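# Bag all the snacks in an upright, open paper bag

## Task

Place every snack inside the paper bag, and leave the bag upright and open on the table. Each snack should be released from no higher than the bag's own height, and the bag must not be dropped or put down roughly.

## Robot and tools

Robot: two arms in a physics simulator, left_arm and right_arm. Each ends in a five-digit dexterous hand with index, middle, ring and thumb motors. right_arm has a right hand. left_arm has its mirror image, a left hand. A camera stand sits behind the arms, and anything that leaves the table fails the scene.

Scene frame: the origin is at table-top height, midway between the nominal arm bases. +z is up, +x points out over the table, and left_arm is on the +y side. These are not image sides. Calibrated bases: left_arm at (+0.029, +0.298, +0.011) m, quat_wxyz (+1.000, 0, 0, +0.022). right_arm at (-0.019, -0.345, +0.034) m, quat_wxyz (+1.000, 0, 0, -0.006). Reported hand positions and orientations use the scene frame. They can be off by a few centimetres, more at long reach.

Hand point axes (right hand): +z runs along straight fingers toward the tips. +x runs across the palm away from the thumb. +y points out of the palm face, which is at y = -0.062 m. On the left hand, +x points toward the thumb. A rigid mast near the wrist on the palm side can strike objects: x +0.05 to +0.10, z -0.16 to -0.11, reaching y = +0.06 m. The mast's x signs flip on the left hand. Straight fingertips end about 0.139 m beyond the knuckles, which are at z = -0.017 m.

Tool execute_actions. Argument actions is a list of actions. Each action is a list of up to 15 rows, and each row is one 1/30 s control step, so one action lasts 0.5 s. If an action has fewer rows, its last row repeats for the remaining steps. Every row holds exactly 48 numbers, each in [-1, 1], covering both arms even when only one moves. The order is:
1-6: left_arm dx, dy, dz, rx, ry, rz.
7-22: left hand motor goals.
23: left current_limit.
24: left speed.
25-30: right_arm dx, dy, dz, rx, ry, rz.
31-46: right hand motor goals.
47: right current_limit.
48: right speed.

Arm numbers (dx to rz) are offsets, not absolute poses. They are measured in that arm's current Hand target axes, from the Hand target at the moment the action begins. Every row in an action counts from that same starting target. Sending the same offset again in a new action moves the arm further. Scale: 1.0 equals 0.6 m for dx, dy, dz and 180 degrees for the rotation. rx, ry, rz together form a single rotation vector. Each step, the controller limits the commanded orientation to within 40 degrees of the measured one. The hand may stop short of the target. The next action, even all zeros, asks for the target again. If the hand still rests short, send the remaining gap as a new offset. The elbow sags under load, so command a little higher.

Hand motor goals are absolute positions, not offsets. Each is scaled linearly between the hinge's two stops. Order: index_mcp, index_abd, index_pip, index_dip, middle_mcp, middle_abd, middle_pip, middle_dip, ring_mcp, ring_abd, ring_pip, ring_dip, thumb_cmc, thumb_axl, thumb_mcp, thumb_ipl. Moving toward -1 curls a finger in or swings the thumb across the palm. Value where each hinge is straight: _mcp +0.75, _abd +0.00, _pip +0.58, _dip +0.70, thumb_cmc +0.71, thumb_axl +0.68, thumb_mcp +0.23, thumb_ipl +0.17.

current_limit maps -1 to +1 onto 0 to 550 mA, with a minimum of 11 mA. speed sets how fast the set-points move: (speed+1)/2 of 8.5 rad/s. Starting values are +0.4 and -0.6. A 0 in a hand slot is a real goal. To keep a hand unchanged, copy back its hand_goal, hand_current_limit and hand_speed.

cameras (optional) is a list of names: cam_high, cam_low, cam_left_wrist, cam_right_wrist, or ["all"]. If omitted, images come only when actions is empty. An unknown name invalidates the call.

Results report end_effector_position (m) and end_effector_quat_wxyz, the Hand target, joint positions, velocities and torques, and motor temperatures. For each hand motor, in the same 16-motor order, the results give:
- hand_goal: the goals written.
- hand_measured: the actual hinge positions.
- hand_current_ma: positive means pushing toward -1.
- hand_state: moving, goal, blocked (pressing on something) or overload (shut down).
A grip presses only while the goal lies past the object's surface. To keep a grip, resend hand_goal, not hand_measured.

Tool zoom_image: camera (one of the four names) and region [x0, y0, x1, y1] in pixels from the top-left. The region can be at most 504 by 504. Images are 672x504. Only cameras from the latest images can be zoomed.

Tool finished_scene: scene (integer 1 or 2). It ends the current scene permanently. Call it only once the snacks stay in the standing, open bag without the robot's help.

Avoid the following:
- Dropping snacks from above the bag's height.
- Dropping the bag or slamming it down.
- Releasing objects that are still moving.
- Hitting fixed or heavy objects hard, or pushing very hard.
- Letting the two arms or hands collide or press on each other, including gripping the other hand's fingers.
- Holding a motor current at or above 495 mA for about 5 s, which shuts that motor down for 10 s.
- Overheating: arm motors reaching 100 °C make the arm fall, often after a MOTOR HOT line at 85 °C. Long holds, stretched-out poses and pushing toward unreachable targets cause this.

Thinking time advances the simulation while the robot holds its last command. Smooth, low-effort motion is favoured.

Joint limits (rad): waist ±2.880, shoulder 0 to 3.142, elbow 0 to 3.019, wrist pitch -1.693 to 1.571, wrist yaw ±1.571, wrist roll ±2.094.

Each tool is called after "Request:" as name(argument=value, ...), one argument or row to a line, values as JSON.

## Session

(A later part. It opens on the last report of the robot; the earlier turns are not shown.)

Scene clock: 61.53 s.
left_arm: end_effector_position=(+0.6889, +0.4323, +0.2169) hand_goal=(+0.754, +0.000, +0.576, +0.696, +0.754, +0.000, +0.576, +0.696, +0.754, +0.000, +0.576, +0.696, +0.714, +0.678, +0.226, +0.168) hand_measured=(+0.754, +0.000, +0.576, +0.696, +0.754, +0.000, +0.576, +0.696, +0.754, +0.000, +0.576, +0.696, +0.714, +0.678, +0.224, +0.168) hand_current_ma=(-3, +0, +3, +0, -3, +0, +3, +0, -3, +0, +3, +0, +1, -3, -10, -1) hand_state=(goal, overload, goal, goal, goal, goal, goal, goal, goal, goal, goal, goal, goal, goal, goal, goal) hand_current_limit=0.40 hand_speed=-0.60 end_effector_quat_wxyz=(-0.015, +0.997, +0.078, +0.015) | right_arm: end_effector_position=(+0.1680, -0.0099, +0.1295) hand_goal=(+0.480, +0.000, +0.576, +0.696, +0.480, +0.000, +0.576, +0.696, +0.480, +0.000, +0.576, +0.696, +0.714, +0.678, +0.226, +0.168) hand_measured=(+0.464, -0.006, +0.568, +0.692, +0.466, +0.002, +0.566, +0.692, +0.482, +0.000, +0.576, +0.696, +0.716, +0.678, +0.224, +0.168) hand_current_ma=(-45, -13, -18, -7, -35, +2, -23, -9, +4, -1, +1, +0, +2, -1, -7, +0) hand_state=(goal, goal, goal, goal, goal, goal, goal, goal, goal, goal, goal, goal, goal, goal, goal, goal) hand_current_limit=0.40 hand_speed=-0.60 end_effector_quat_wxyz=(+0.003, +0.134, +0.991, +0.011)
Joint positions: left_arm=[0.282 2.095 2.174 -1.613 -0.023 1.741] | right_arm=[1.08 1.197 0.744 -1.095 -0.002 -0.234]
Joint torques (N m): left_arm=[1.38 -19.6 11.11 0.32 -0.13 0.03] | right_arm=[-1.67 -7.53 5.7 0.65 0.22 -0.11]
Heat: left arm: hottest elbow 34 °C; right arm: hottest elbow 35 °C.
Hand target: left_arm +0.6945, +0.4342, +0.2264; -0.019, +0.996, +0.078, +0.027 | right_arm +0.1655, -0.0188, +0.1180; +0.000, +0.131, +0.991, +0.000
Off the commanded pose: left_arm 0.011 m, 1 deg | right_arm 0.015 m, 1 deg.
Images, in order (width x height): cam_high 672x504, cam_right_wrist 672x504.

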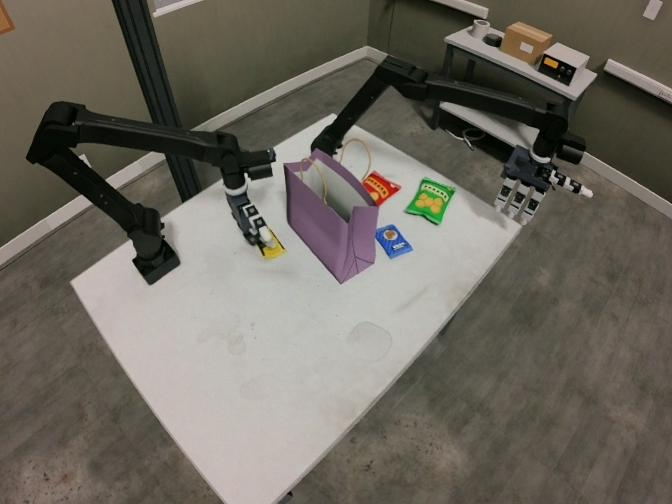

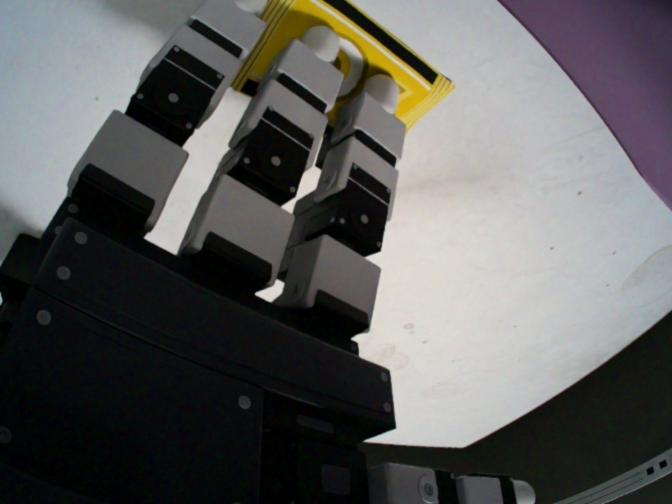

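Request:
execute_actions(
  actions=[
    [[0,0,0,0,0,0,0.754,0,0.576,0.696,0.754,0,0.576,0.696,0.754,0,0.576,0.696,0.714,0.678,0.226,0.168,0.4,-0.6,-0.0606,-0.0341,0,0,0,0,0.48,0,0.576,0.696,0.48,0,0.576,0.696,0.48,0,0.576,0.696,0.714,0.678,0.226,0.168,0.4,-0.6]],
    [[0,0,0,0,0,0,0.754,0,0.576,0.696,0.754,0,0.576,0.696,0.754,0,0.576,0.696,0.714,0.678,0.226,0.168,0.4,-0.6,-0.0606,-0.0341,0,0,0,0,0.48,0,0.576,0.696,0.48,0,0.576,0.696,0.48,0,0.576,0.696,0.714,0.678,0.226,0.168,0.4,-0.6]],
    [[0,0,0,0,0,0,0.754,0,0.576,0.696,0.754,0,0.576,0.696,0.754,0,0.576,0.696,0.714,0.678,0.226,0.168,0.4,-0.6,-0.0606,-0.0341,0,0,0,0,0.48,0,0.576,0.696,0.48,0,0.576,0.696,0.48,0,0.576,0.696,0.714,0.678,0.226,0.168,0.4,-0.6]],
    [[0,0,0,0,0,0,0.754,0,0.576,0.696,0.754,0,0.576,0.696,0.754,0,0.576,0.696,0.714,0.678,0.226,0.168,0.4,-0.6,-0.0606,-0.0341,0,0,0,0,0.48,0,0.576,0.696,0.48,0,0.576,0.696,0.48,0,0.576,0.696,0.714,0.678,0.226,0.168,0.4,-0.6]],
    [[0,0,0,0,0,0,0.754,0,0.576,0.696,0.754,0,0.576,0.696,0.754,0,0.576,0.696,0.714,0.678,0.226,0.168,0.4,-0.6,-0.0606,-0.0341,0,0,0,0,0.48,0,0.576,0.696,0.48,0,0.576,0.696,0.48,0,0.576,0.696,0.714,0.678,0.226,0.168,0.4,-0.6]],
  ],
  cameras=["cam_high","cam_right_wrist"],
)

Request:
zoom_image(
  camera="cam_high",
  region=[200, 190, 350, 340],
)

Scene clock: 66.07 s.
left_arm: end_effector_position=(+0.6889, +0.4323, +0.2169) hand_goal=(+0.754, +0.000, +0.576, +0.696, +0.754, +0.000, +0.576, +0.696, +0.754, +0.000, +0.576, +0.696, +0.714, +0.678, +0.226, +0.168) hand_measured=(+0.754, +0.000, +0.576, +0.696, +0.754, +0.000, +0.576, +0.696, +0.754, +0.000, +0.576, +0.696, +0.714, +0.678, +0.224, +0.168) hand_current_ma=(-3, +0, +3, +0, -3, +0, +3, +0, -3, +0, +3, +0, +1, -3, -10, -1) hand_state=(goal, overload, goal, goal, goal, goal, goal, goal, goal, goal, goal, goal, goal, goal, goal, goal) hand_current_limit=0.40 hand_speed=-0.60 end_effector_quat_wxyz=(-0.015, +0.997, +0.078, +0.015) | right_arm: end_effector_position=(+0.3057, -0.1639, +0.1250) hand_goal=(+0.480, +0.000, +0.576, +0.696, +0.480, +0.000, +0.576, +0.696, +0.480, +0.000, +0.576, +0.696, +0.714, +0.678, +0.226, +0.168) hand_measured=(+0.438, -0.014, +0.554, +0.682, +0.444, -0.008, +0.550, +0.682, +0.482, +0.000, +0.576, +0.696, +0.714, +0.678, +0.224, +0.168) hand_current_ma=(-140, -30, -60, -35, -118, -14, -77, -35, +4, -1, +1, +0, +0, -1, -7, +0) hand_state=(blocked, goal, blocked, goal, blocked, goal, blocked, goal, goal, goal, goal, goal, goal, goal, goal, goal) hand_current_limit=0.40 hand_speed=-0.60 end_effector_quat_wxyz=(+0.003, +0.133, +0.991, +0.008)
Joint positions: left_arm=[0.282 2.095 2.174 -1.613 -0.023 1.741] | right_arm=[0.367 1.221 0.752 -1.088 -0.011 -0.95]
Joint torques (N m): left_arm=[1.26 -19.31 11.08 0.36 -0.12 0.04] | right_arm=[-2.08 -5.48 8.59 0.85 0.43 -0.08]
Heat: left arm: hottest elbow 34 °C; right arm: hottest elbow 34 °C.
Hand target: left_arm +0.6945, +0.4342, +0.2264; -0.019, +0.996, +0.078, +0.027 | right_arm +0.3144, -0.1647, +0.1182; +0.000, +0.131, +0.991, +0.000
Off the commanded pose: left_arm 0.011 m, 1 deg | right_arm 0.011 m, 1 deg.
Images, in order (width x height): cam_high 672x504, cam_right_wrist 672x504.

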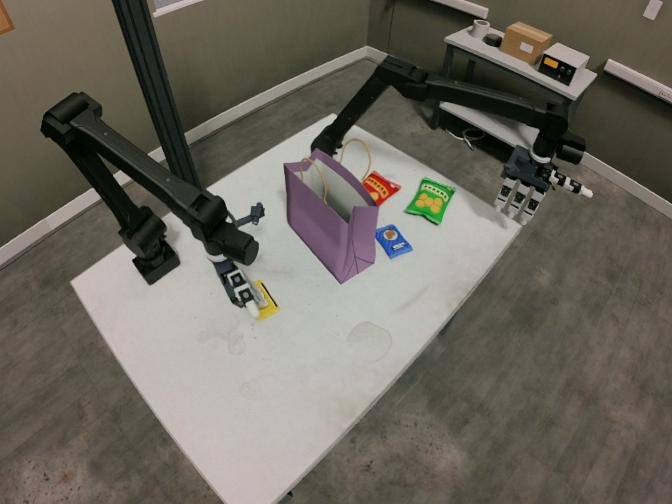

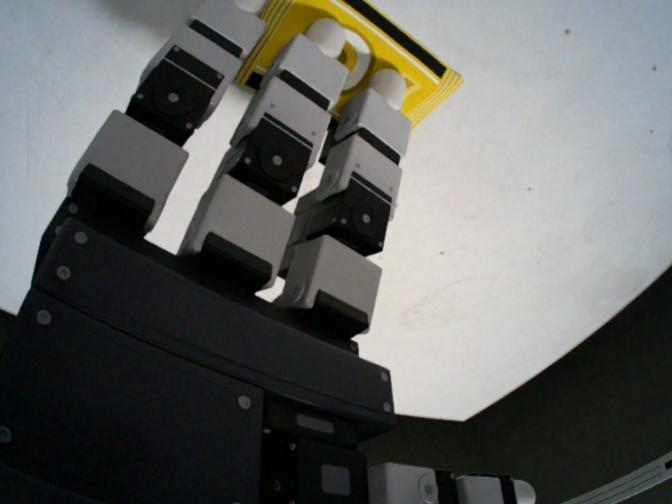

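Scaled by 3.360.

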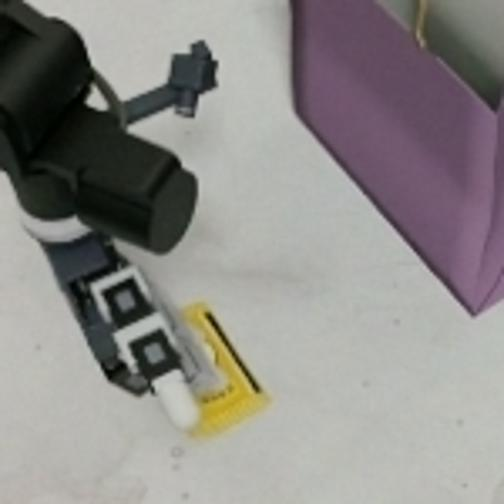

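Request:
execute_actions(
  actions=[
    [[0,0,0,0,0,0,0.754,0,0.576,0.696,0.754,0,0.576,0.696,0.754,0,0.576,0.696,0.714,0.678,0.226,0.168,0.4,-0.6,0,0,-0.1,0,0,0,0.48,0,0.576,0.696,0.48,0,0.576,0.696,0.48,0,0.576,0.696,0.714,0.678,0.226,0.168,0.4,-0.6]],
    [[0,0,0,0,0,0,0.754,0,0.576,0.696,0.754,0,0.576,0.696,0.754,0,0.576,0.696,0.714,0.678,0.226,0.168,0.4,-0.6,-0.0493,-0.0109,-0.1,0,0,0.1389,0.48,0,0.576,0.696,0.48,0,0.576,0.696,0.48,0,0.576,0.696,0.714,0.678,0.226,0.168,0.4,-0.6]],
    [[0,0,0,0,0,0,0.754,0,0.576,0.696,0.754,0,0.576,0.696,0.754,0,0.576,0.696,0.714,0.678,0.226,0.168,0.4,-0.6,-0.0493,-0.0109,0,0,0,0.1389,0.3,0,0.576,0.696,0.3,0,0.576,0.696,0.3,0,0.576,0.696,0.714,0.678,0.226,0.168,0.4,-0.6]],
    [[0,0,0,0,0,0,0.754,0,0.576,0.696,0.754,0,0.576,0.696,0.754,0,0.576,0.696,0.714,0.678,0.226,0.168,0.4,-0.6,-0.0493,-0.0109,0,0,0,0.1389,0.3,0,0.576,0.696,0.3,0,0.576,0.696,0.3,0,0.576,0.696,0.714,0.678,0.226,0.168,0.4,-0.6]],
    [[0,0,0,0,0,0,0.754,0,0.576,0.696,0.754,0,0.576,0.696,0.754,0,0.576,0.696,0.714,0.678,0.226,0.168,0.4,-0.6,-0.0493,-0.0109,0,0,0,0.1389,0.138,0,0.576,0.696,0.138,0,0.576,0.696,0.138,0,0.576,0.696,0.714,0.678,0.226,0.168,0.4,-0.6]],
    [[0,0,0,0,0,0,0.754,0,0.576,0.696,0.754,0,0.576,0.696,0.754,0,0.576,0.696,0.714,0.678,0.226,0.168,0.4,-0.6,-0.0493,-0.0109,0,0,0,0.1389,0.138,0,0.576,0.696,0.138,0,0.576,0.696,0.138,0,0.576,0.696,0.714,0.678,0.226,0.168,0.4,-0.6]],
    [[0,0,0,0,0,0,0.754,0,0.576,0.696,0.754,0,0.576,0.696,0.754,0,0.576,0.696,0.714,0.678,0.226,0.168,0.4,-0.6,-0.0493,-0.0109,0,0,0,0.1389,0.138,0,0.576,0.696,0.138,0,0.576,0.696,0.138,0,0.576,0.696,0.2,0.678,0.226,0.168,0.4,-0.6]],
    [[0,0,0,0,0,0,0.754,0,0.576,0.696,0.754,0,0.576,0.696,0.754,0,0.576,0.696,0.714,0.678,0.226,0.168,0.4,-0.6,-0.0493,-0.0109,0,0,0,0.1389,0.138,0,0.576,0.696,0.138,0,0.576,0.696,0.138,0,0.576,0.696,-0.2,0.678,0.226,0.168,0.4,-0.6]],
  ],
  cameras=["cam_high","cam_right_wrist"],
)

Scene clock: 75.73 s.
left_arm: end_effector_position=(+0.6889, +0.4323, +0.2169) hand_goal=(+0.754, +0.000, +0.576, +0.696, +0.754, +0.000, +0.576, +0.696, +0.754, +0.000, +0.576, +0.696, +0.714, +0.678, +0.226, +0.168) hand_measured=(+0.754, +0.000, +0.576, +0.696, +0.754, +0.000, +0.576, +0.696, +0.754, +0.000, +0.576, +0.696, +0.714, +0.678, +0.224, +0.168) hand_current_ma=(-3, +0, +3, +0, -3, +0, +3, +0, -3, +0, +3, +0, +1, -3, -10, -1) hand_state=(goal, overload, goal, goal, goal, goal, goal, goal, goal, goal, goal, goal, goal, goal, goal, goal) hand_current_limit=0.40 hand_speed=-0.60 end_effector_quat_wxyz=(-0.015, +0.997, +0.078, +0.015) | right_arm: end_effector_position=(+0.2613, -0.3081, +0.2192) hand_goal=(+0.138, +0.000, +0.576, +0.696, +0.138, +0.000, +0.576, +0.696, +0.138, +0.000, +0.576, +0.696, -0.200, +0.678, +0.226, +0.168) hand_measured=(+0.150, -0.002, +0.576, +0.694, +0.148, +0.000, +0.574, +0.694, +0.150, +0.000, +0.576, +0.696, -0.198, +0.678, +0.222, +0.168) hand_current_ma=(+31, -3, -1, -5, +28, +0, -1, -4, +33, -1, +1, +0, +4, -1, -7, +0) hand_state=(goal, goal, goal, goal, goal, goal, goal, goal, goal, goal, goal, goal, goal, goal, goal, goal) hand_current_limit=0.40 hand_speed=-0.60 end_effector_quat_wxyz=(+0.011, +0.996, -0.079, -0.031)
Joint positions: left_arm=[0.282 2.095 2.174 -1.613 -0.023 1.741] | right_arm=[0.366 1.288 1.064 -1.413 -0.006 2.083]
Joint torques (N m): left_arm=[1.26 -19.31 11.14 0.32 -0.13 0.04] | right_arm=[-1.61 -9.05 12.6 0.36 0.43 0.14]
Heat: left arm: hottest elbow 35 °C; right arm: hottest elbow 35 °C.
Hand target: left_arm +0.6945, +0.4342, +0.2264; -0.019, +0.996, +0.078, +0.027 | right_arm +0.2841, -0.3012, +0.2383; +0.000, +0.996, -0.088, +0.000
Off the commanded pose: left_arm 0.011 m, 1 deg | right_arm 0.030 m, 4 deg.
Images, in order (width x height): cam_high 672x504, cam_right_wrist 672x504.

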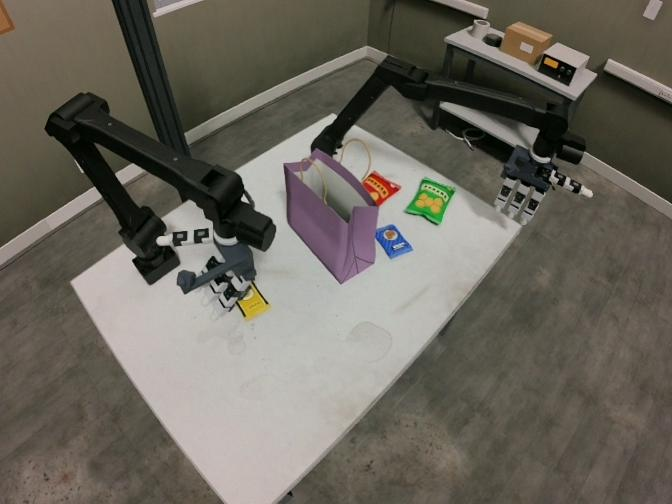

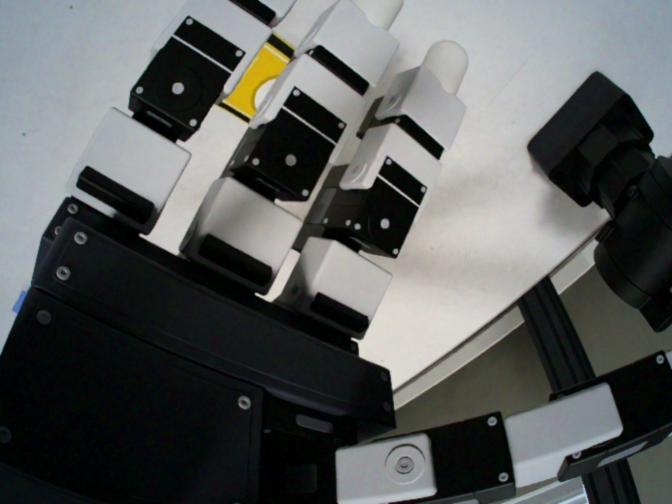

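Request:
execute_actions(
  actions=[
    [[0,0,0,0,0,0,0.754,0,0.576,0.696,0.754,0,0.576,0.696,0.754,0,0.576,0.696,0.714,0.678,0.226,0.168,0.4,-0.6,-0.0198,-0.0715,0.0488,0.1444,0,0,0.138,0,0.576,0.696,0.138,0,0.576,0.696,0.138,0,0.576,0.696,-0.4,0.678,0.226,0.168,0.4,-0.6]],
    [[0,0,0,0,0,0,0.754,0,0.576,0.696,0.754,0,0.576,0.696,0.754,0,0.576,0.696,0.714,0.678,0.226,0.168,0.4,-0.6,-0.0198,-0.0428,0.0752,0.1444,0,0,0.138,0,0.576,0.696,0.138,0,0.576,0.696,0.138,0,0.576,0.696,-0.571,0.678,0.226,0.168,0.4,-0.6]],
    [[0,0,0,0,0,0,0.754,0,0.576,0.696,0.754,0,0.576,0.696,0.754,0,0.576,0.696,0.714,0.678,0.226,0.168,0.4,-0.6,-0.0198,-0.0055,0.0863,0.1444,0,0,0.138,0,0.576,0.696,0.138,0,0.576,0.696,0.138,0,0.576,0.696,-0.571,0.678,0.226,0.168,0.4,-0.6]],
    [[0,0,0,0,0,0,0.754,0,0.576,0.696,0.754,0,0.576,0.696,0.754,0,0.576,0.696,0.714,0.678,0.226,0.168,0.4,-0.6,0,0,0,0,0,0,0.138,0,0.576,0.696,0.138,0,0.576,0.696,0.138,0,0.576,0.696,-0.571,0.678,0.226,0.168,0.4,-0.6]],
  ],
  cameras=["cam_high","cam_right_wrist","cam_low"],
)

Request:
zoom_image(
  camera="cam_high",
  region=[170, 200, 320, 350],
)

Scene clock: 78.80 s.
left_arm: end_effector_position=(+0.6889, +0.4323, +0.2169) hand_goal=(+0.754, +0.000, +0.576, +0.696, +0.754, +0.000, +0.576, +0.696, +0.754, +0.000, +0.576, +0.696, +0.714, +0.678, +0.226, +0.168) hand_measured=(+0.754, +0.000, +0.576, +0.696, +0.754, +0.000, +0.576, +0.696, +0.754, +0.000, +0.576, +0.696, +0.714, +0.678, +0.224, +0.168) hand_current_ma=(-3, +0, +3, +0, -3, +0, +3, +0, -3, +0, +3, +0, +1, -3, -10, -1) hand_state=(goal, overload, goal, goal, goal, goal, goal, goal, goal, goal, goal, goal, goal, goal, goal, goal) hand_current_limit=0.40 hand_speed=-0.60 end_effector_quat_wxyz=(-0.015, +0.997, +0.078, +0.015) | right_arm: end_effector_position=(+0.2703, -0.1686, +0.1515) hand_goal=(+0.138, +0.000, +0.576, +0.696, +0.138, +0.000, +0.576, +0.696, +0.138, +0.000, +0.576, +0.696, -0.570, +0.678, +0.226, +0.168) hand_measured=(+0.134, -0.002, +0.576, +0.694, +0.134, +0.000, +0.576, +0.694, +0.134, +0.000, +0.576, +0.696, -0.568, +0.678, +0.224, +0.168) hand_current_ma=(-8, -3, -1, -5, -6, +0, -1, -4, -8, -1, +0, +0, +2, -1, -6, +0) hand_state=(goal, goal, goal, goal, goal, goal, goal, goal, goal, goal, goal, goal, goal, goal, goal, goal) hand_current_limit=0.40 hand_speed=-0.60 end_effector_quat_wxyz=(-0.619, +0.785, -0.016, +0.016)
Joint positions: left_arm=[0.282 2.095 2.174 -1.613 -0.023 1.741] | right_arm=[0.101 1.195 0.636 -0.501 -1.3 2.092]
Joint torques (N m): left_arm=[1.32 -19.49 11.07 0.35 -0.12 0.03] | right_arm=[-1.61 -8.06 7.1 1.61 -0.89 0.15]
Heat: left arm: hottest elbow 35 °C; right arm: hottest elbow 35 °C.
Hand target: left_arm +0.6945, +0.4342, +0.2264; -0.019, +0.996, +0.078, +0.027 | right_arm +0.2714, -0.1684, +0.1502; -0.626, +0.775, -0.069, +0.055
Off the commanded pose: left_arm 0.011 m, 1 deg | right_arm 0.002 m, 8 deg.
joint sent to its limit (right arm) — joint 6 (wrist roll), upper limit. The joint targets are off in orientation, not in position.
Images, in order (width x height): cam_high 672x504, cam_low 672x504, cam_right_wrist 672x504.

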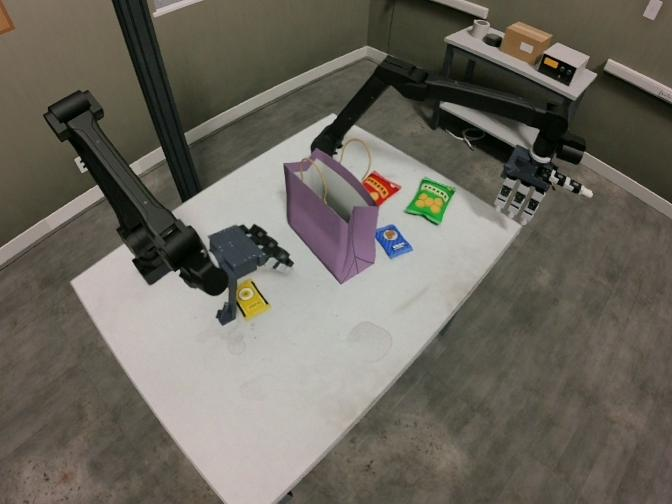

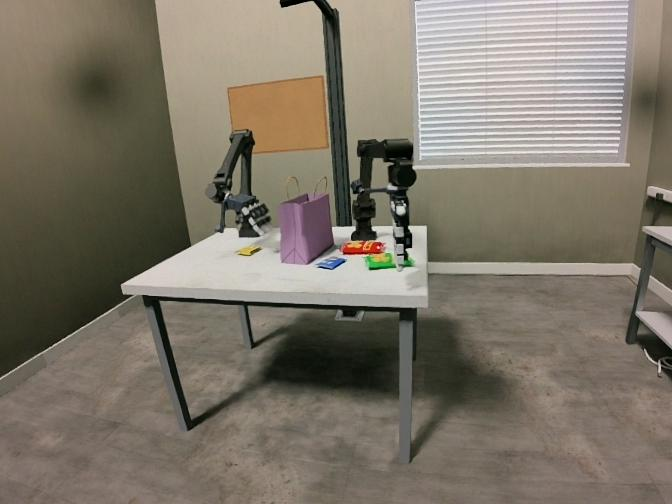

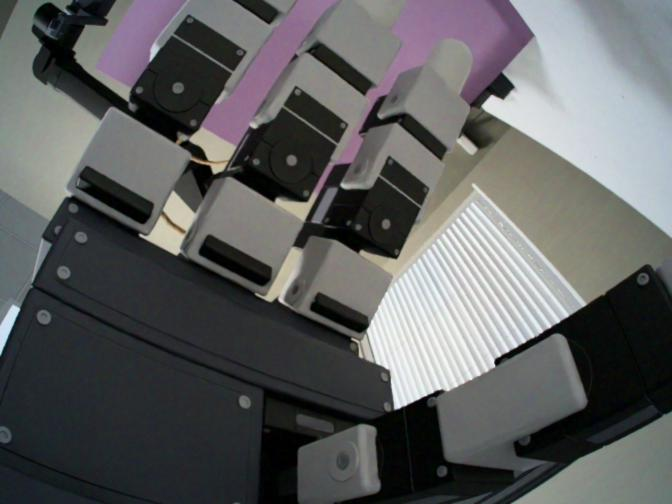

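Scaled by 3.360.

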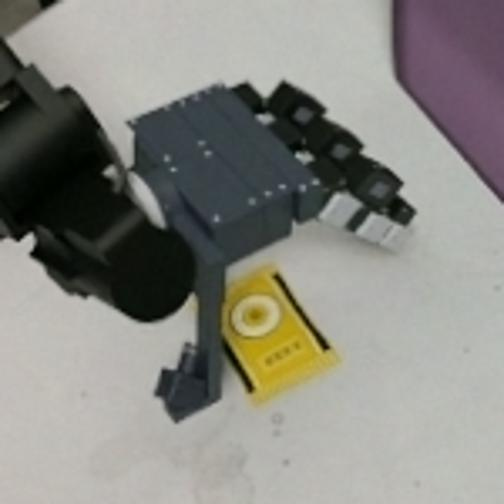

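Request:
execute_actions(
  actions=[
    [[0,0,0,0,0,0,0.754,0,0.576,0.696,0.754,0,0.576,0.696,0.754,0,0.576,0.696,0.714,0.678,0.226,0.168,0.4,-0.6,0.0035,0.068,0.0217,0,-0.038,-0.0081,0.138,0,0.576,0.696,0.138,0,0.576,0.696,0.138,0,0.576,0.696,-0.571,0.678,0.226,0.168,0.4,-0.6]],
    [[0,0,0,0,0,0,0.754,0,0.576,0.696,0.754,0,0.576,0.696,0.754,0,0.576,0.696,0.714,0.678,0.226,0.168,0.4,-0.6,0.012,0.068,0.0217,0,0,0,0.138,0,0.576,0.696,0.138,0,0.576,0.696,0.138,0,0.576,0.696,-0.571,0.678,0.226,0.168,0.4,-0.6]],
  ],
  cameras=["cam_high","cam_right_wrist","cam_low"],
)

Request:
zoom_image(
  camera="cam_high",
  region=[170, 200, 320, 350],
)

Request:
zoom_image(
  camera="cam_low",
  region=[180, 180, 300, 280],
)

Scene clock: 81.40 s.
left_arm: end_effector_position=(+0.6889, +0.4323, +0.2169) hand_goal=(+0.754, +0.000, +0.576, +0.696, +0.754, +0.000, +0.576, +0.696, +0.754, +0.000, +0.576, +0.696, +0.714, +0.678, +0.226, +0.168) hand_measured=(+0.754, +0.000, +0.576, +0.696, +0.754, +0.000, +0.576, +0.696, +0.754, +0.000, +0.576, +0.696, +0.714, +0.678, +0.224, +0.168) hand_current_ma=(-3, +0, +3, +0, -3, +0, +3, +0, -3, +0, +3, +0, +1, -3, -10, -1) hand_state=(goal, overload, goal, goal, goal, goal, goal, goal, goal, goal, goal, goal, goal, goal, goal, goal) hand_current_limit=0.40 hand_speed=-0.60 end_effector_quat_wxyz=(-0.015, +0.997, +0.078, +0.015) | right_arm: end_effector_position=(+0.2814, -0.1644, +0.0646) hand_goal=(+0.138, +0.000, +0.576, +0.696, +0.138, +0.000, +0.576, +0.696, +0.138, +0.000, +0.576, +0.696, -0.570, +0.678, +0.226, +0.168) hand_measured=(+0.134, -0.002, +0.576, +0.694, +0.134, +0.000, +0.576, +0.694, +0.134, +0.000, +0.576, +0.696, -0.568, +0.678, +0.224, +0.168) hand_current_ma=(-10, -3, -1, -5, -8, +0, -1, -4, -10, -1, +0, +0, +2, -1, -6, +0) hand_state=(goal, goal, goal, goal, goal, goal, goal, goal, goal, goal, goal, goal, goal, goal, goal, goal) hand_current_limit=0.40 hand_speed=-0.60 end_effector_quat_wxyz=(-0.625, +0.780, -0.014, +0.008)
Joint positions: left_arm=[0.282 2.095 2.174 -1.613 -0.023 1.741] | right_arm=[0.105 1.458 0.561 -0.17 -1.32 2.094]
Joint torques (N m): left_arm=[1.26 -19.37 11.1 0.32 -0.11 0.03] | right_arm=[-0.5 -9.58 5.41 1.57 -0.81 0.13]
Heat: left arm: hottest elbow 35 °C; right arm: hottest elbow 34 °C.
Hand target: left_arm +0.6945, +0.4342, +0.2264; -0.019, +0.996, +0.078, +0.027 | right_arm +0.2815, -0.1608, +0.0650; -0.629, +0.777, -0.021, +0.017
Off the commanded pose: left_arm 0.011 m, 1 deg | right_arm 0.004 m, 1 deg.
joint sent to its limit (right arm) — joint 6 (wrist roll), upper limit. The joint targets still meet the commanded pose.
Images, in order (width x height): cam_high 672x504, cam_low 672x504, cam_right_wrist 672x504.

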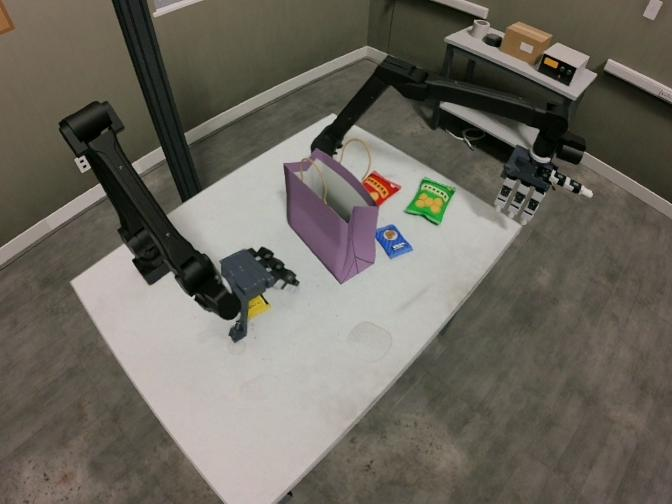

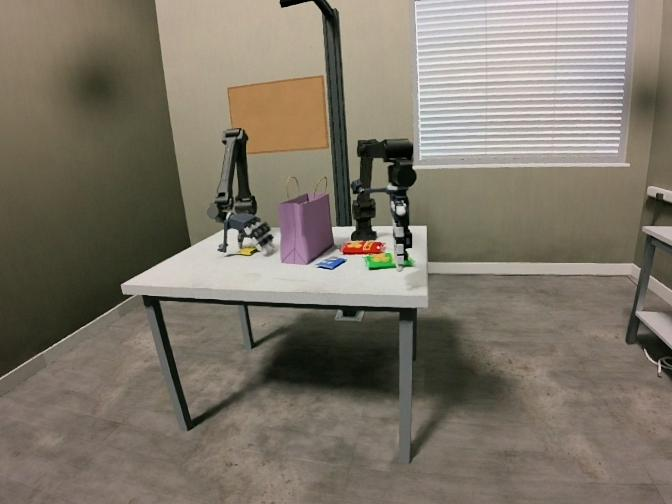

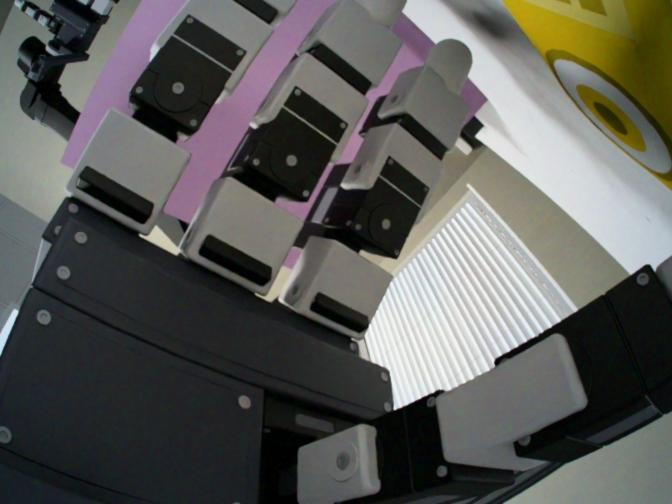

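Scaled by 3.360.

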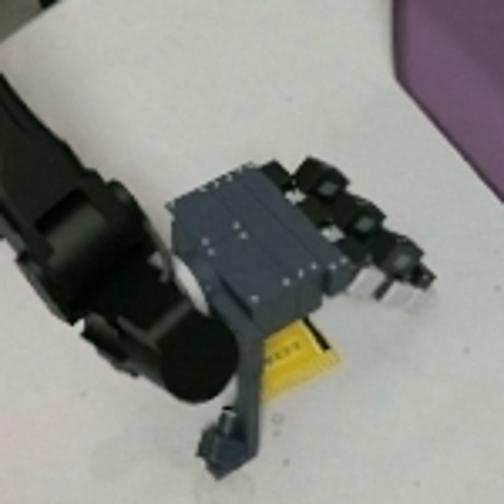

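Scaled by 4.200.

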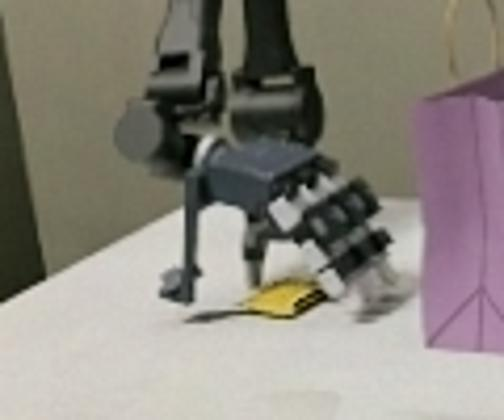

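Request:
execute_actions(
  actions=[
    [[0,0,0,0,0,0,0.754,0,0.576,0.696,0.754,0,0.576,0.696,0.754,0,0.576,0.696,0.714,0.678,0.226,0.168,0.4,-0.6,-0.005,0.025,-0.0187,0,0,0,0.138,0,0.576,0.696,0.138,0,0.576,0.696,0.138,0,0.576,0.696,-0.571,0.678,0.226,0.168,0.4,-0.6]],
  ],
  cameras=["cam_high","cam_right_wrist","cam_low"],
)

Request:
zoom_image(
  camera="cam_low",
  region=[200, 200, 290, 275],
)

Scene clock: 83.23 s.
left_arm: end_effector_position=(+0.6889, +0.4323, +0.2169) hand_goal=(+0.754, +0.000, +0.576, +0.696, +0.754, +0.000, +0.576, +0.696, +0.754, +0.000, +0.576, +0.696, +0.714, +0.678, +0.226, +0.168) hand_measured=(+0.754, +0.000, +0.576, +0.696, +0.754, +0.000, +0.576, +0.696, +0.754, +0.000, +0.576, +0.696, +0.714, +0.678, +0.224, +0.168) hand_current_ma=(-3, +0, +3, +0, -3, +0, +3, +0, -3, +0, +3, +0, +1, -3, -10, -1) hand_state=(goal, overload, goal, goal, goal, goal, goal, goal, goal, goal, goal, goal, goal, goal, goal, goal) hand_current_limit=0.40 hand_speed=-0.60 end_effector_quat_wxyz=(-0.015, +0.997, +0.078, +0.015) | right_arm: end_effector_position=(+0.2772, -0.1730, +0.0551) hand_goal=(+0.138, +0.000, +0.576, +0.696, +0.138, +0.000, +0.576, +0.696, +0.138, +0.000, +0.576, +0.696, -0.570, +0.678, +0.226, +0.168) hand_measured=(+0.134, -0.002, +0.576, +0.694, +0.134, +0.000, +0.576, +0.694, +0.134, +0.000, +0.576, +0.696, -0.568, +0.678, +0.224, +0.168) hand_current_ma=(-10, -3, -1, -5, -8, +0, -1, -4, -10, -1, +0, +0, +2, -1, -6, +0) hand_state=(goal, goal, goal, goal, goal, goal, goal, goal, goal, goal, goal, goal, goal, goal, goal, goal) hand_current_limit=0.40 hand_speed=-0.60 end_effector_quat_wxyz=(-0.627, +0.778, -0.024, +0.011)
Joint positions: left_arm=[0.282 2.095 2.174 -1.613 -0.023 1.741] | right_arm=[0.076 1.474 0.539 -0.16 -1.329 2.071]
Joint torques (N m): left_arm=[1.32 -19.43 11.12 0.31 -0.12 0.04] | right_arm=[-1.67 -8.94 4.93 1.57 -0.89 -0.02]
Heat: left arm: hottest elbow 35 °C; right arm: hottest elbow 34 °C.
Hand target: left_arm +0.6945, +0.4342, +0.2264; -0.019, +0.996, +0.078, +0.027 | right_arm +0.2779, -0.1748, +0.0527; -0.629, +0.777, -0.021, +0.017
Off the commanded pose: left_arm 0.011 m, 1 deg | right_arm 0.003 m, 1 deg.
Images, in order (width x height): cam_high 672x504, cam_low 672x504, cam_right_wrist 672x504.

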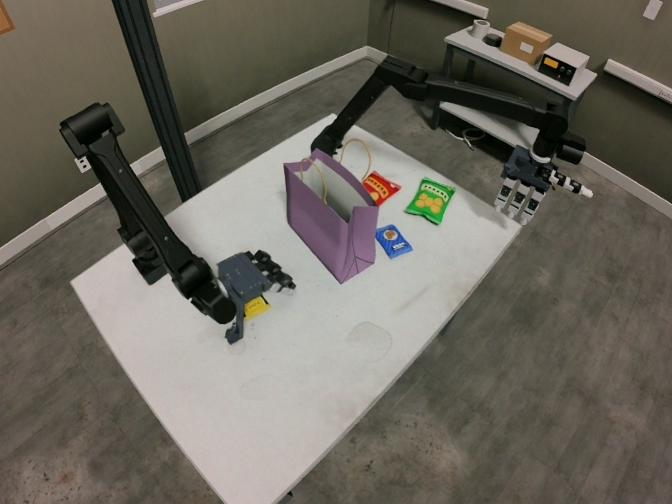

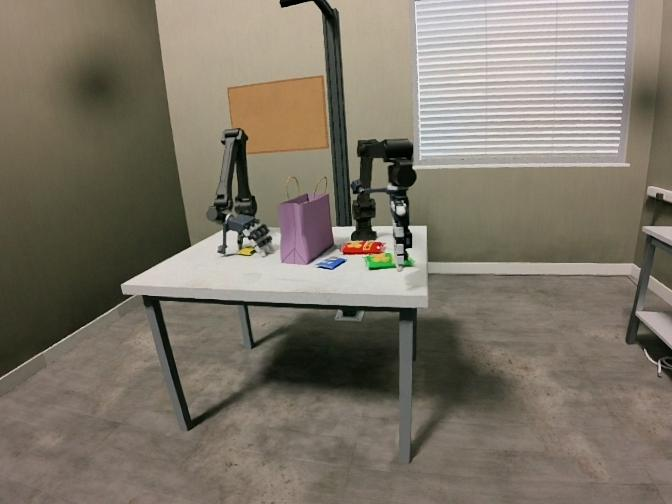

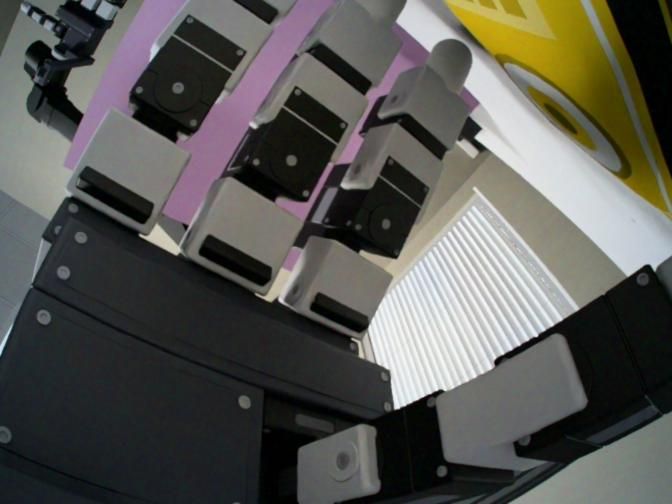

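Scaled by 5.600.

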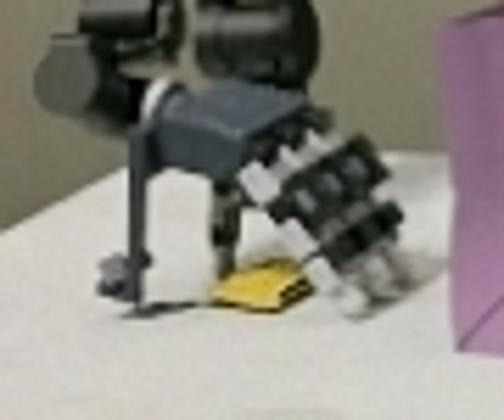

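Request:
zoom_image(
  camera="cam_high",
  region=[210, 230, 310, 350],
)

Scaled by 4.200.

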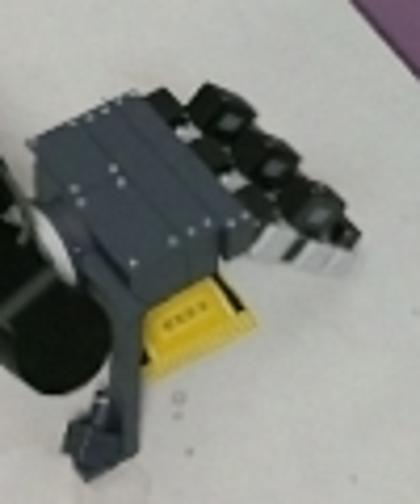

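Request:
zoom_image(
  camera="cam_low",
  region=[225, 225, 280, 265],
)

Scaled by 9.164.

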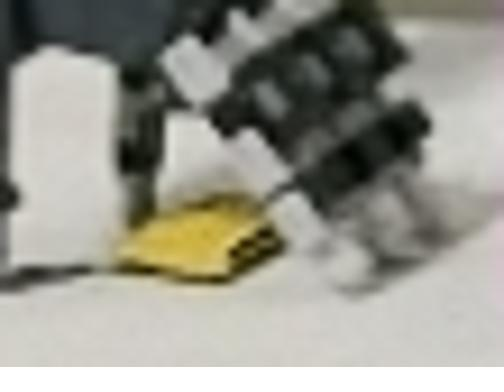

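Request:
execute_actions(
  actions=[
    [[0,0,0,0,0,0,0.754,0,0.576,0.696,0.754,0,0.576,0.696,0.754,0,0.576,0.696,0.714,0.678,0.226,0.168,0.4,-0.6,0,0,0,0,0,0,0.138,0,0.284,0.696,0.138,0,0.284,0.696,0.138,0,0.284,0.696,-0.571,0.678,0.114,0.168,0.2,-0.7]],
    [[0,0,0,0,0,0,0.754,0,0.576,0.696,0.754,0,0.576,0.696,0.754,0,0.576,0.696,0.714,0.678,0.226,0.168,0.4,-0.6,0,0,0,0,0,0,0.138,0,0,0.696,0.138,0,0,0.696,0.138,0,0,0.696,-0.571,0.678,0,0.168,0.2,-0.7]],
  ],
  cameras=["cam_high","cam_right_wrist","cam_low"],
)

Request:
zoom_image(
  camera="cam_low",
  region=[215, 215, 285, 270],
)

Request:
zoom_image(
  camera="cam_high",
  region=[210, 230, 310, 350],
)

Scene clock: 89.77 s.
left_arm: end_effector_position=(+0.6889, +0.4323, +0.2169) hand_goal=(+0.754, +0.000, +0.576, +0.696, +0.754, +0.000, +0.576, +0.696, +0.754, +0.000, +0.576, +0.696, +0.714, +0.678, +0.226, +0.168) hand_measured=(+0.754, +0.000, +0.576, +0.696, +0.754, +0.000, +0.576, +0.696, +0.754, +0.000, +0.576, +0.696, +0.714, +0.678, +0.224, +0.168) hand_current_ma=(-3, +0, +3, +0, -3, +0, +3, +0, -3, +0, +3, +0, +1, -3, -10, -1) hand_state=(goal, overload, goal, goal, goal, goal, goal, goal, goal, goal, goal, goal, goal, goal, goal, goal) hand_current_limit=0.40 hand_speed=-0.60 end_effector_quat_wxyz=(-0.015, +0.997, +0.078, +0.015) | right_arm: end_effector_position=(+0.2767, -0.1703, +0.0589) hand_goal=(+0.138, +0.000, +0.000, +0.696, +0.138, +0.000, +0.000, +0.696, +0.138, +0.000, +0.000, +0.696, -0.570, +0.678, +0.000, +0.168) hand_measured=(+0.146, -0.002, +0.012, +0.700, +0.158, +0.000, +0.026, +0.702, +0.172, +0.000, +0.040, +0.706, -0.570, +0.678, +0.012, +0.174) hand_current_ma=(+20, -2, +28, +10, +59, +0, +77, +14, +110, -1, +122, +21, -1, -1, +38, +16) hand_state=(goal, goal, goal, goal, blocked, goal, blocked, goal, blocked, goal, blocked, goal, goal, goal, goal, goal) hand_current_limit=0.20 hand_speed=-0.70 end_effector_quat_wxyz=(-0.637, +0.771, -0.014, +0.011)
Joint positions: left_arm=[0.282 2.095 2.174 -1.613 -0.023 1.741] | right_arm=[0.076 1.474 0.539 -0.155 -1.357 2.062]
Joint torques (N m): left_arm=[1.26 -19.43 11.08 0.35 -0.12 0.04] | right_arm=[-1.9 -9.35 4.67 1.25 0.05 0.04]
Heat: left arm: hottest elbow 35 °C; right arm: hottest elbow 33 °C.
Hand target: left_arm +0.6945, +0.4342, +0.2264; -0.019, +0.996, +0.078, +0.027 | right_arm +0.2779, -0.1748, +0.0527; -0.629, +0.777, -0.021, +0.017
Off the commanded pose: left_arm 0.011 m, 1 deg | right_arm 0.008 m, 2 deg.
Images, in order (width x height): cam_high 672x504, cam_low 672x504, cam_right_wrist 672x504.

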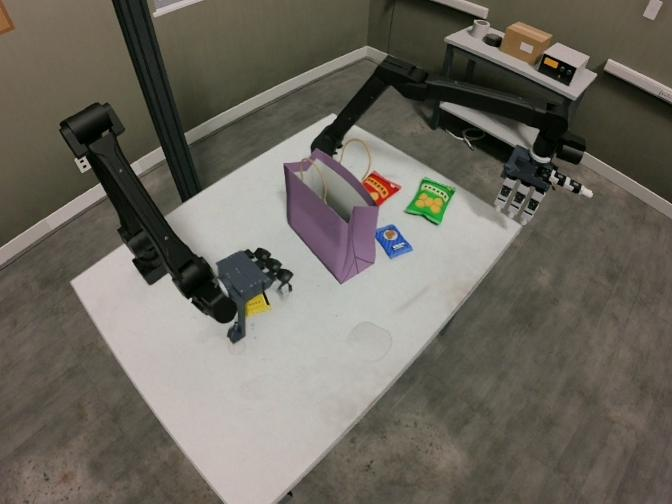

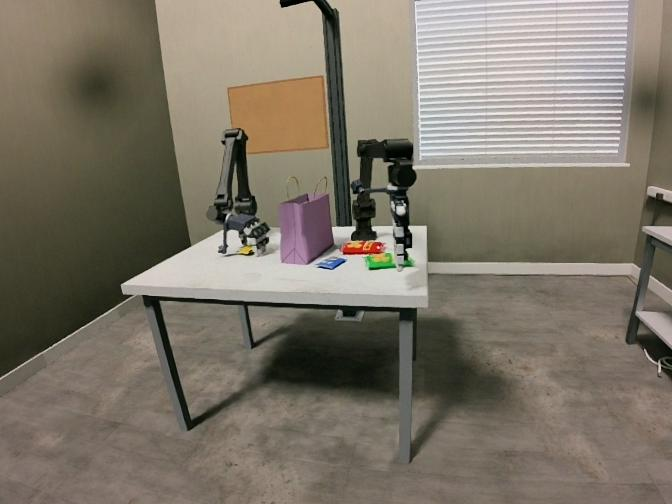

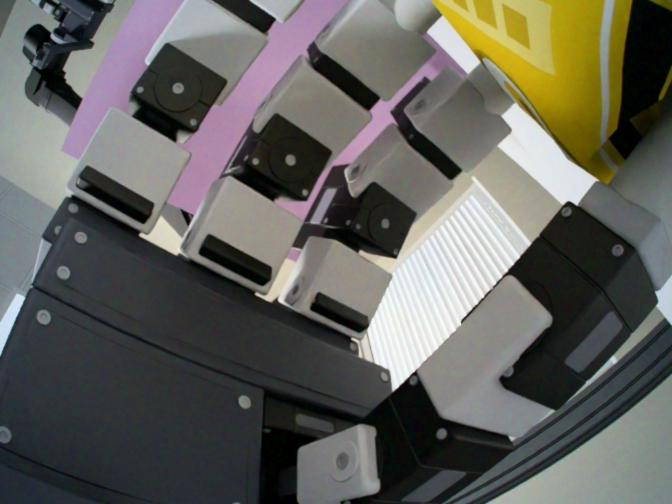

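Scaled by 7.200.

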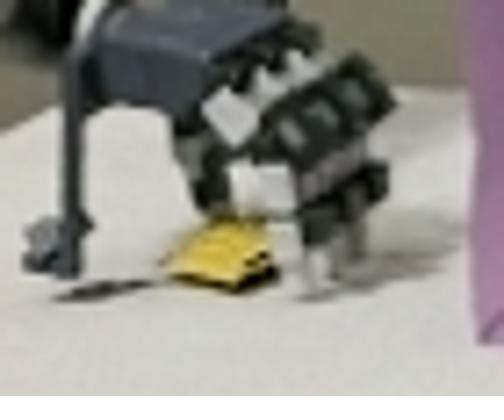

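Scaled by 4.200.

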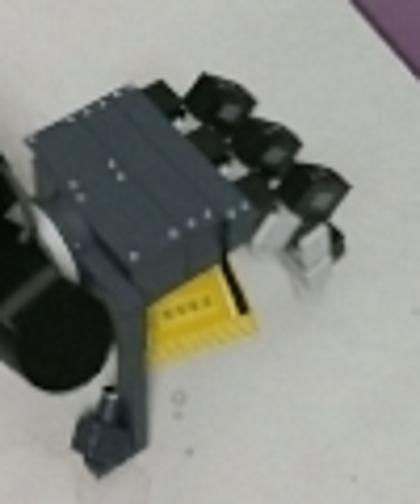

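Request:
execute_actions(
  actions=[
    [[0,0,0,0,0,0,0.754,0,0.576,0.696,0.754,0,0.576,0.696,0.754,0,0.576,0.696,0.714,0.678,0.226,0.168,0.4,-0.6,0,-0.008,-0.0018,0,0,0,0.138,0,-0.15,0.696,0.138,0,-0.15,0.696,0.138,0,-0.15,0.696,-0.571,0.678,-0.05,0.168,0.2,-0.7]],
    [[0,0,0,0,0,0,0.754,0,0.576,0.696,0.754,0,0.576,0.696,0.754,0,0.576,0.696,0.714,0.678,0.226,0.168,0.4,-0.6,0,0,0,0,0,0,0.138,0,-0.3,0.696,0.138,0,-0.3,0.696,0.138,0,-0.3,0.696,-0.571,0.678,-0.1,0.168,0.2,-0.7]],
  ],
  cameras=["cam_high","cam_right_wrist","cam_low"],
)

Request:
zoom_image(
  camera="cam_low",
  region=[215, 215, 285, 270],
)

Request:
zoom_image(
  camera="cam_high",
  region=[210, 230, 310, 350],
)

Scene clock: 92.13 s.
left_arm: end_effector_position=(+0.6889, +0.4323, +0.2169) hand_goal=(+0.754, +0.000, +0.576, +0.696, +0.754, +0.000, +0.576, +0.696, +0.754, +0.000, +0.576, +0.696, +0.714, +0.678, +0.226, +0.168) hand_measured=(+0.754, +0.000, +0.576, +0.696, +0.754, +0.000, +0.576, +0.696, +0.754, +0.000, +0.576, +0.696, +0.714, +0.678, +0.224, +0.168) hand_current_ma=(-3, +0, +3, +0, -3, +0, +3, +0, -3, +0, +3, +0, +1, -3, -10, -1) hand_state=(goal, overload, goal, goal, goal, goal, goal, goal, goal, goal, goal, goal, goal, goal, goal, goal) hand_current_limit=0.40 hand_speed=-0.60 end_effector_quat_wxyz=(-0.015, +0.997, +0.078, +0.015) | right_arm: end_effector_position=(+0.2784, -0.1721, +0.0570) hand_goal=(+0.138, +0.000, -0.300, +0.696, +0.138, +0.000, -0.300, +0.696, +0.138, +0.000, -0.300, +0.696, -0.570, +0.678, -0.100, +0.168) hand_measured=(+0.176, +0.000, -0.260, +0.706, +0.140, +0.000, -0.286, +0.698, +0.136, +0.000, -0.296, +0.698, -0.572, +0.676, -0.040, +0.184) hand_current_ma=(+127, +1, +124, +23, +4, +0, +34, +5, -2, -1, +8, +5, -5, -3, +278, +59) hand_state=(blocked, goal, blocked, goal, goal, goal, goal, goal, goal, goal, goal, goal, goal, goal, blocked, goal) hand_current_limit=0.20 hand_speed=-0.70 end_effector_quat_wxyz=(-0.631, +0.776, -0.016, +0.015)
Joint positions: left_arm=[0.282 2.095 2.174 -1.613 -0.023 1.741] | right_arm=[0.076 1.472 0.539 -0.155 -1.339 2.061]
Joint torques (N m): left_arm=[1.38 -19.43 11.1 0.34 -0.12 0.03] | right_arm=[-1.67 -9.93 5.01 0.49 -0.54 0.05]
Heat: left arm: hottest elbow 36 °C; right arm: hottest elbow 33 °C.
Hand target: left_arm +0.6945, +0.4342, +0.2264; -0.019, +0.996, +0.078, +0.027 | right_arm +0.2779, -0.1748, +0.0576; -0.629, +0.777, -0.021, +0.017
Off the commanded pose: left_arm 0.011 m, 1 deg | right_arm 0.003 m, 1 deg.
Images, in order (width x height): cam_high 672x504, cam_low 672x504, cam_right_wrist 672x504.

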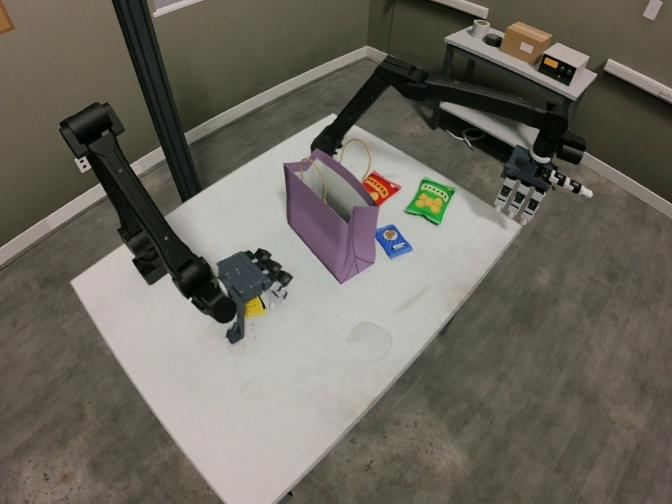

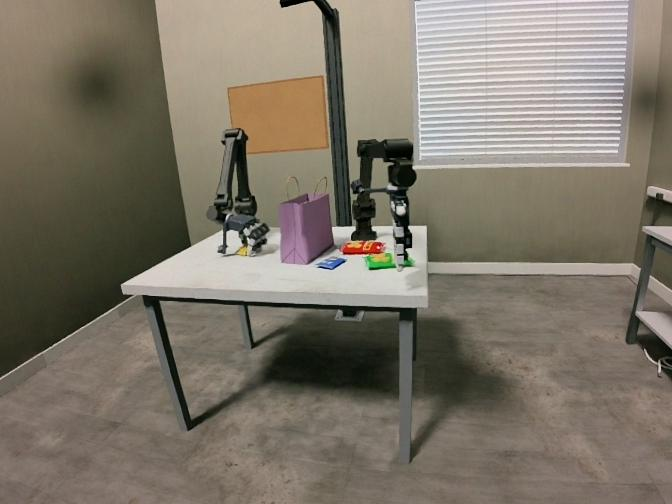

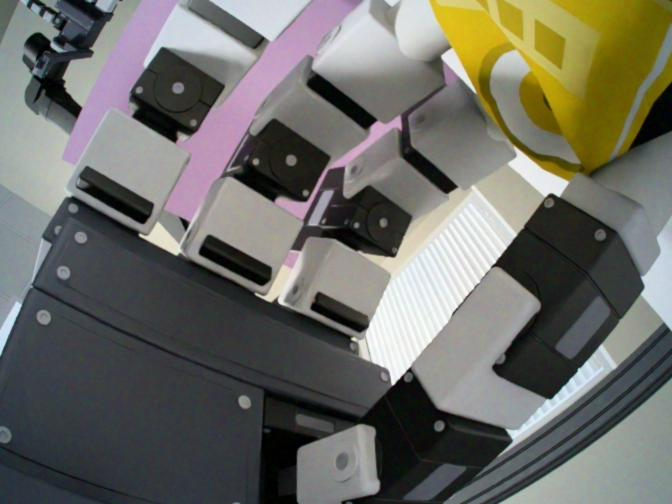

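Scaled by 7.200.

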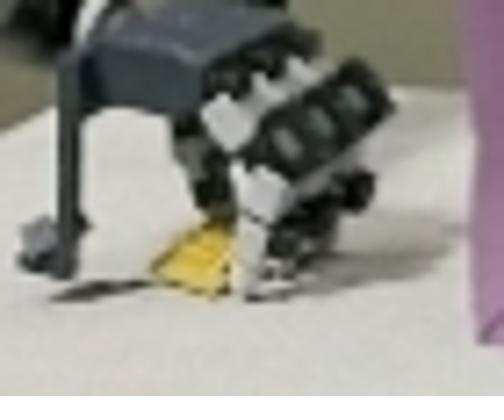

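Scaled by 4.200.

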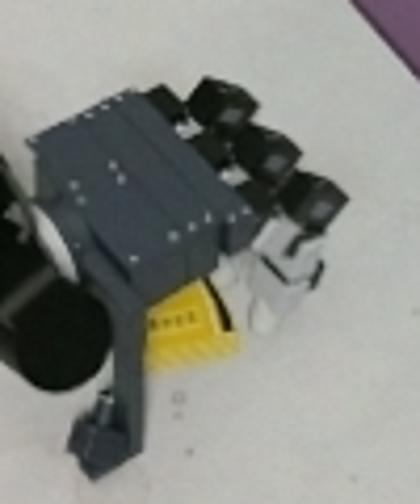

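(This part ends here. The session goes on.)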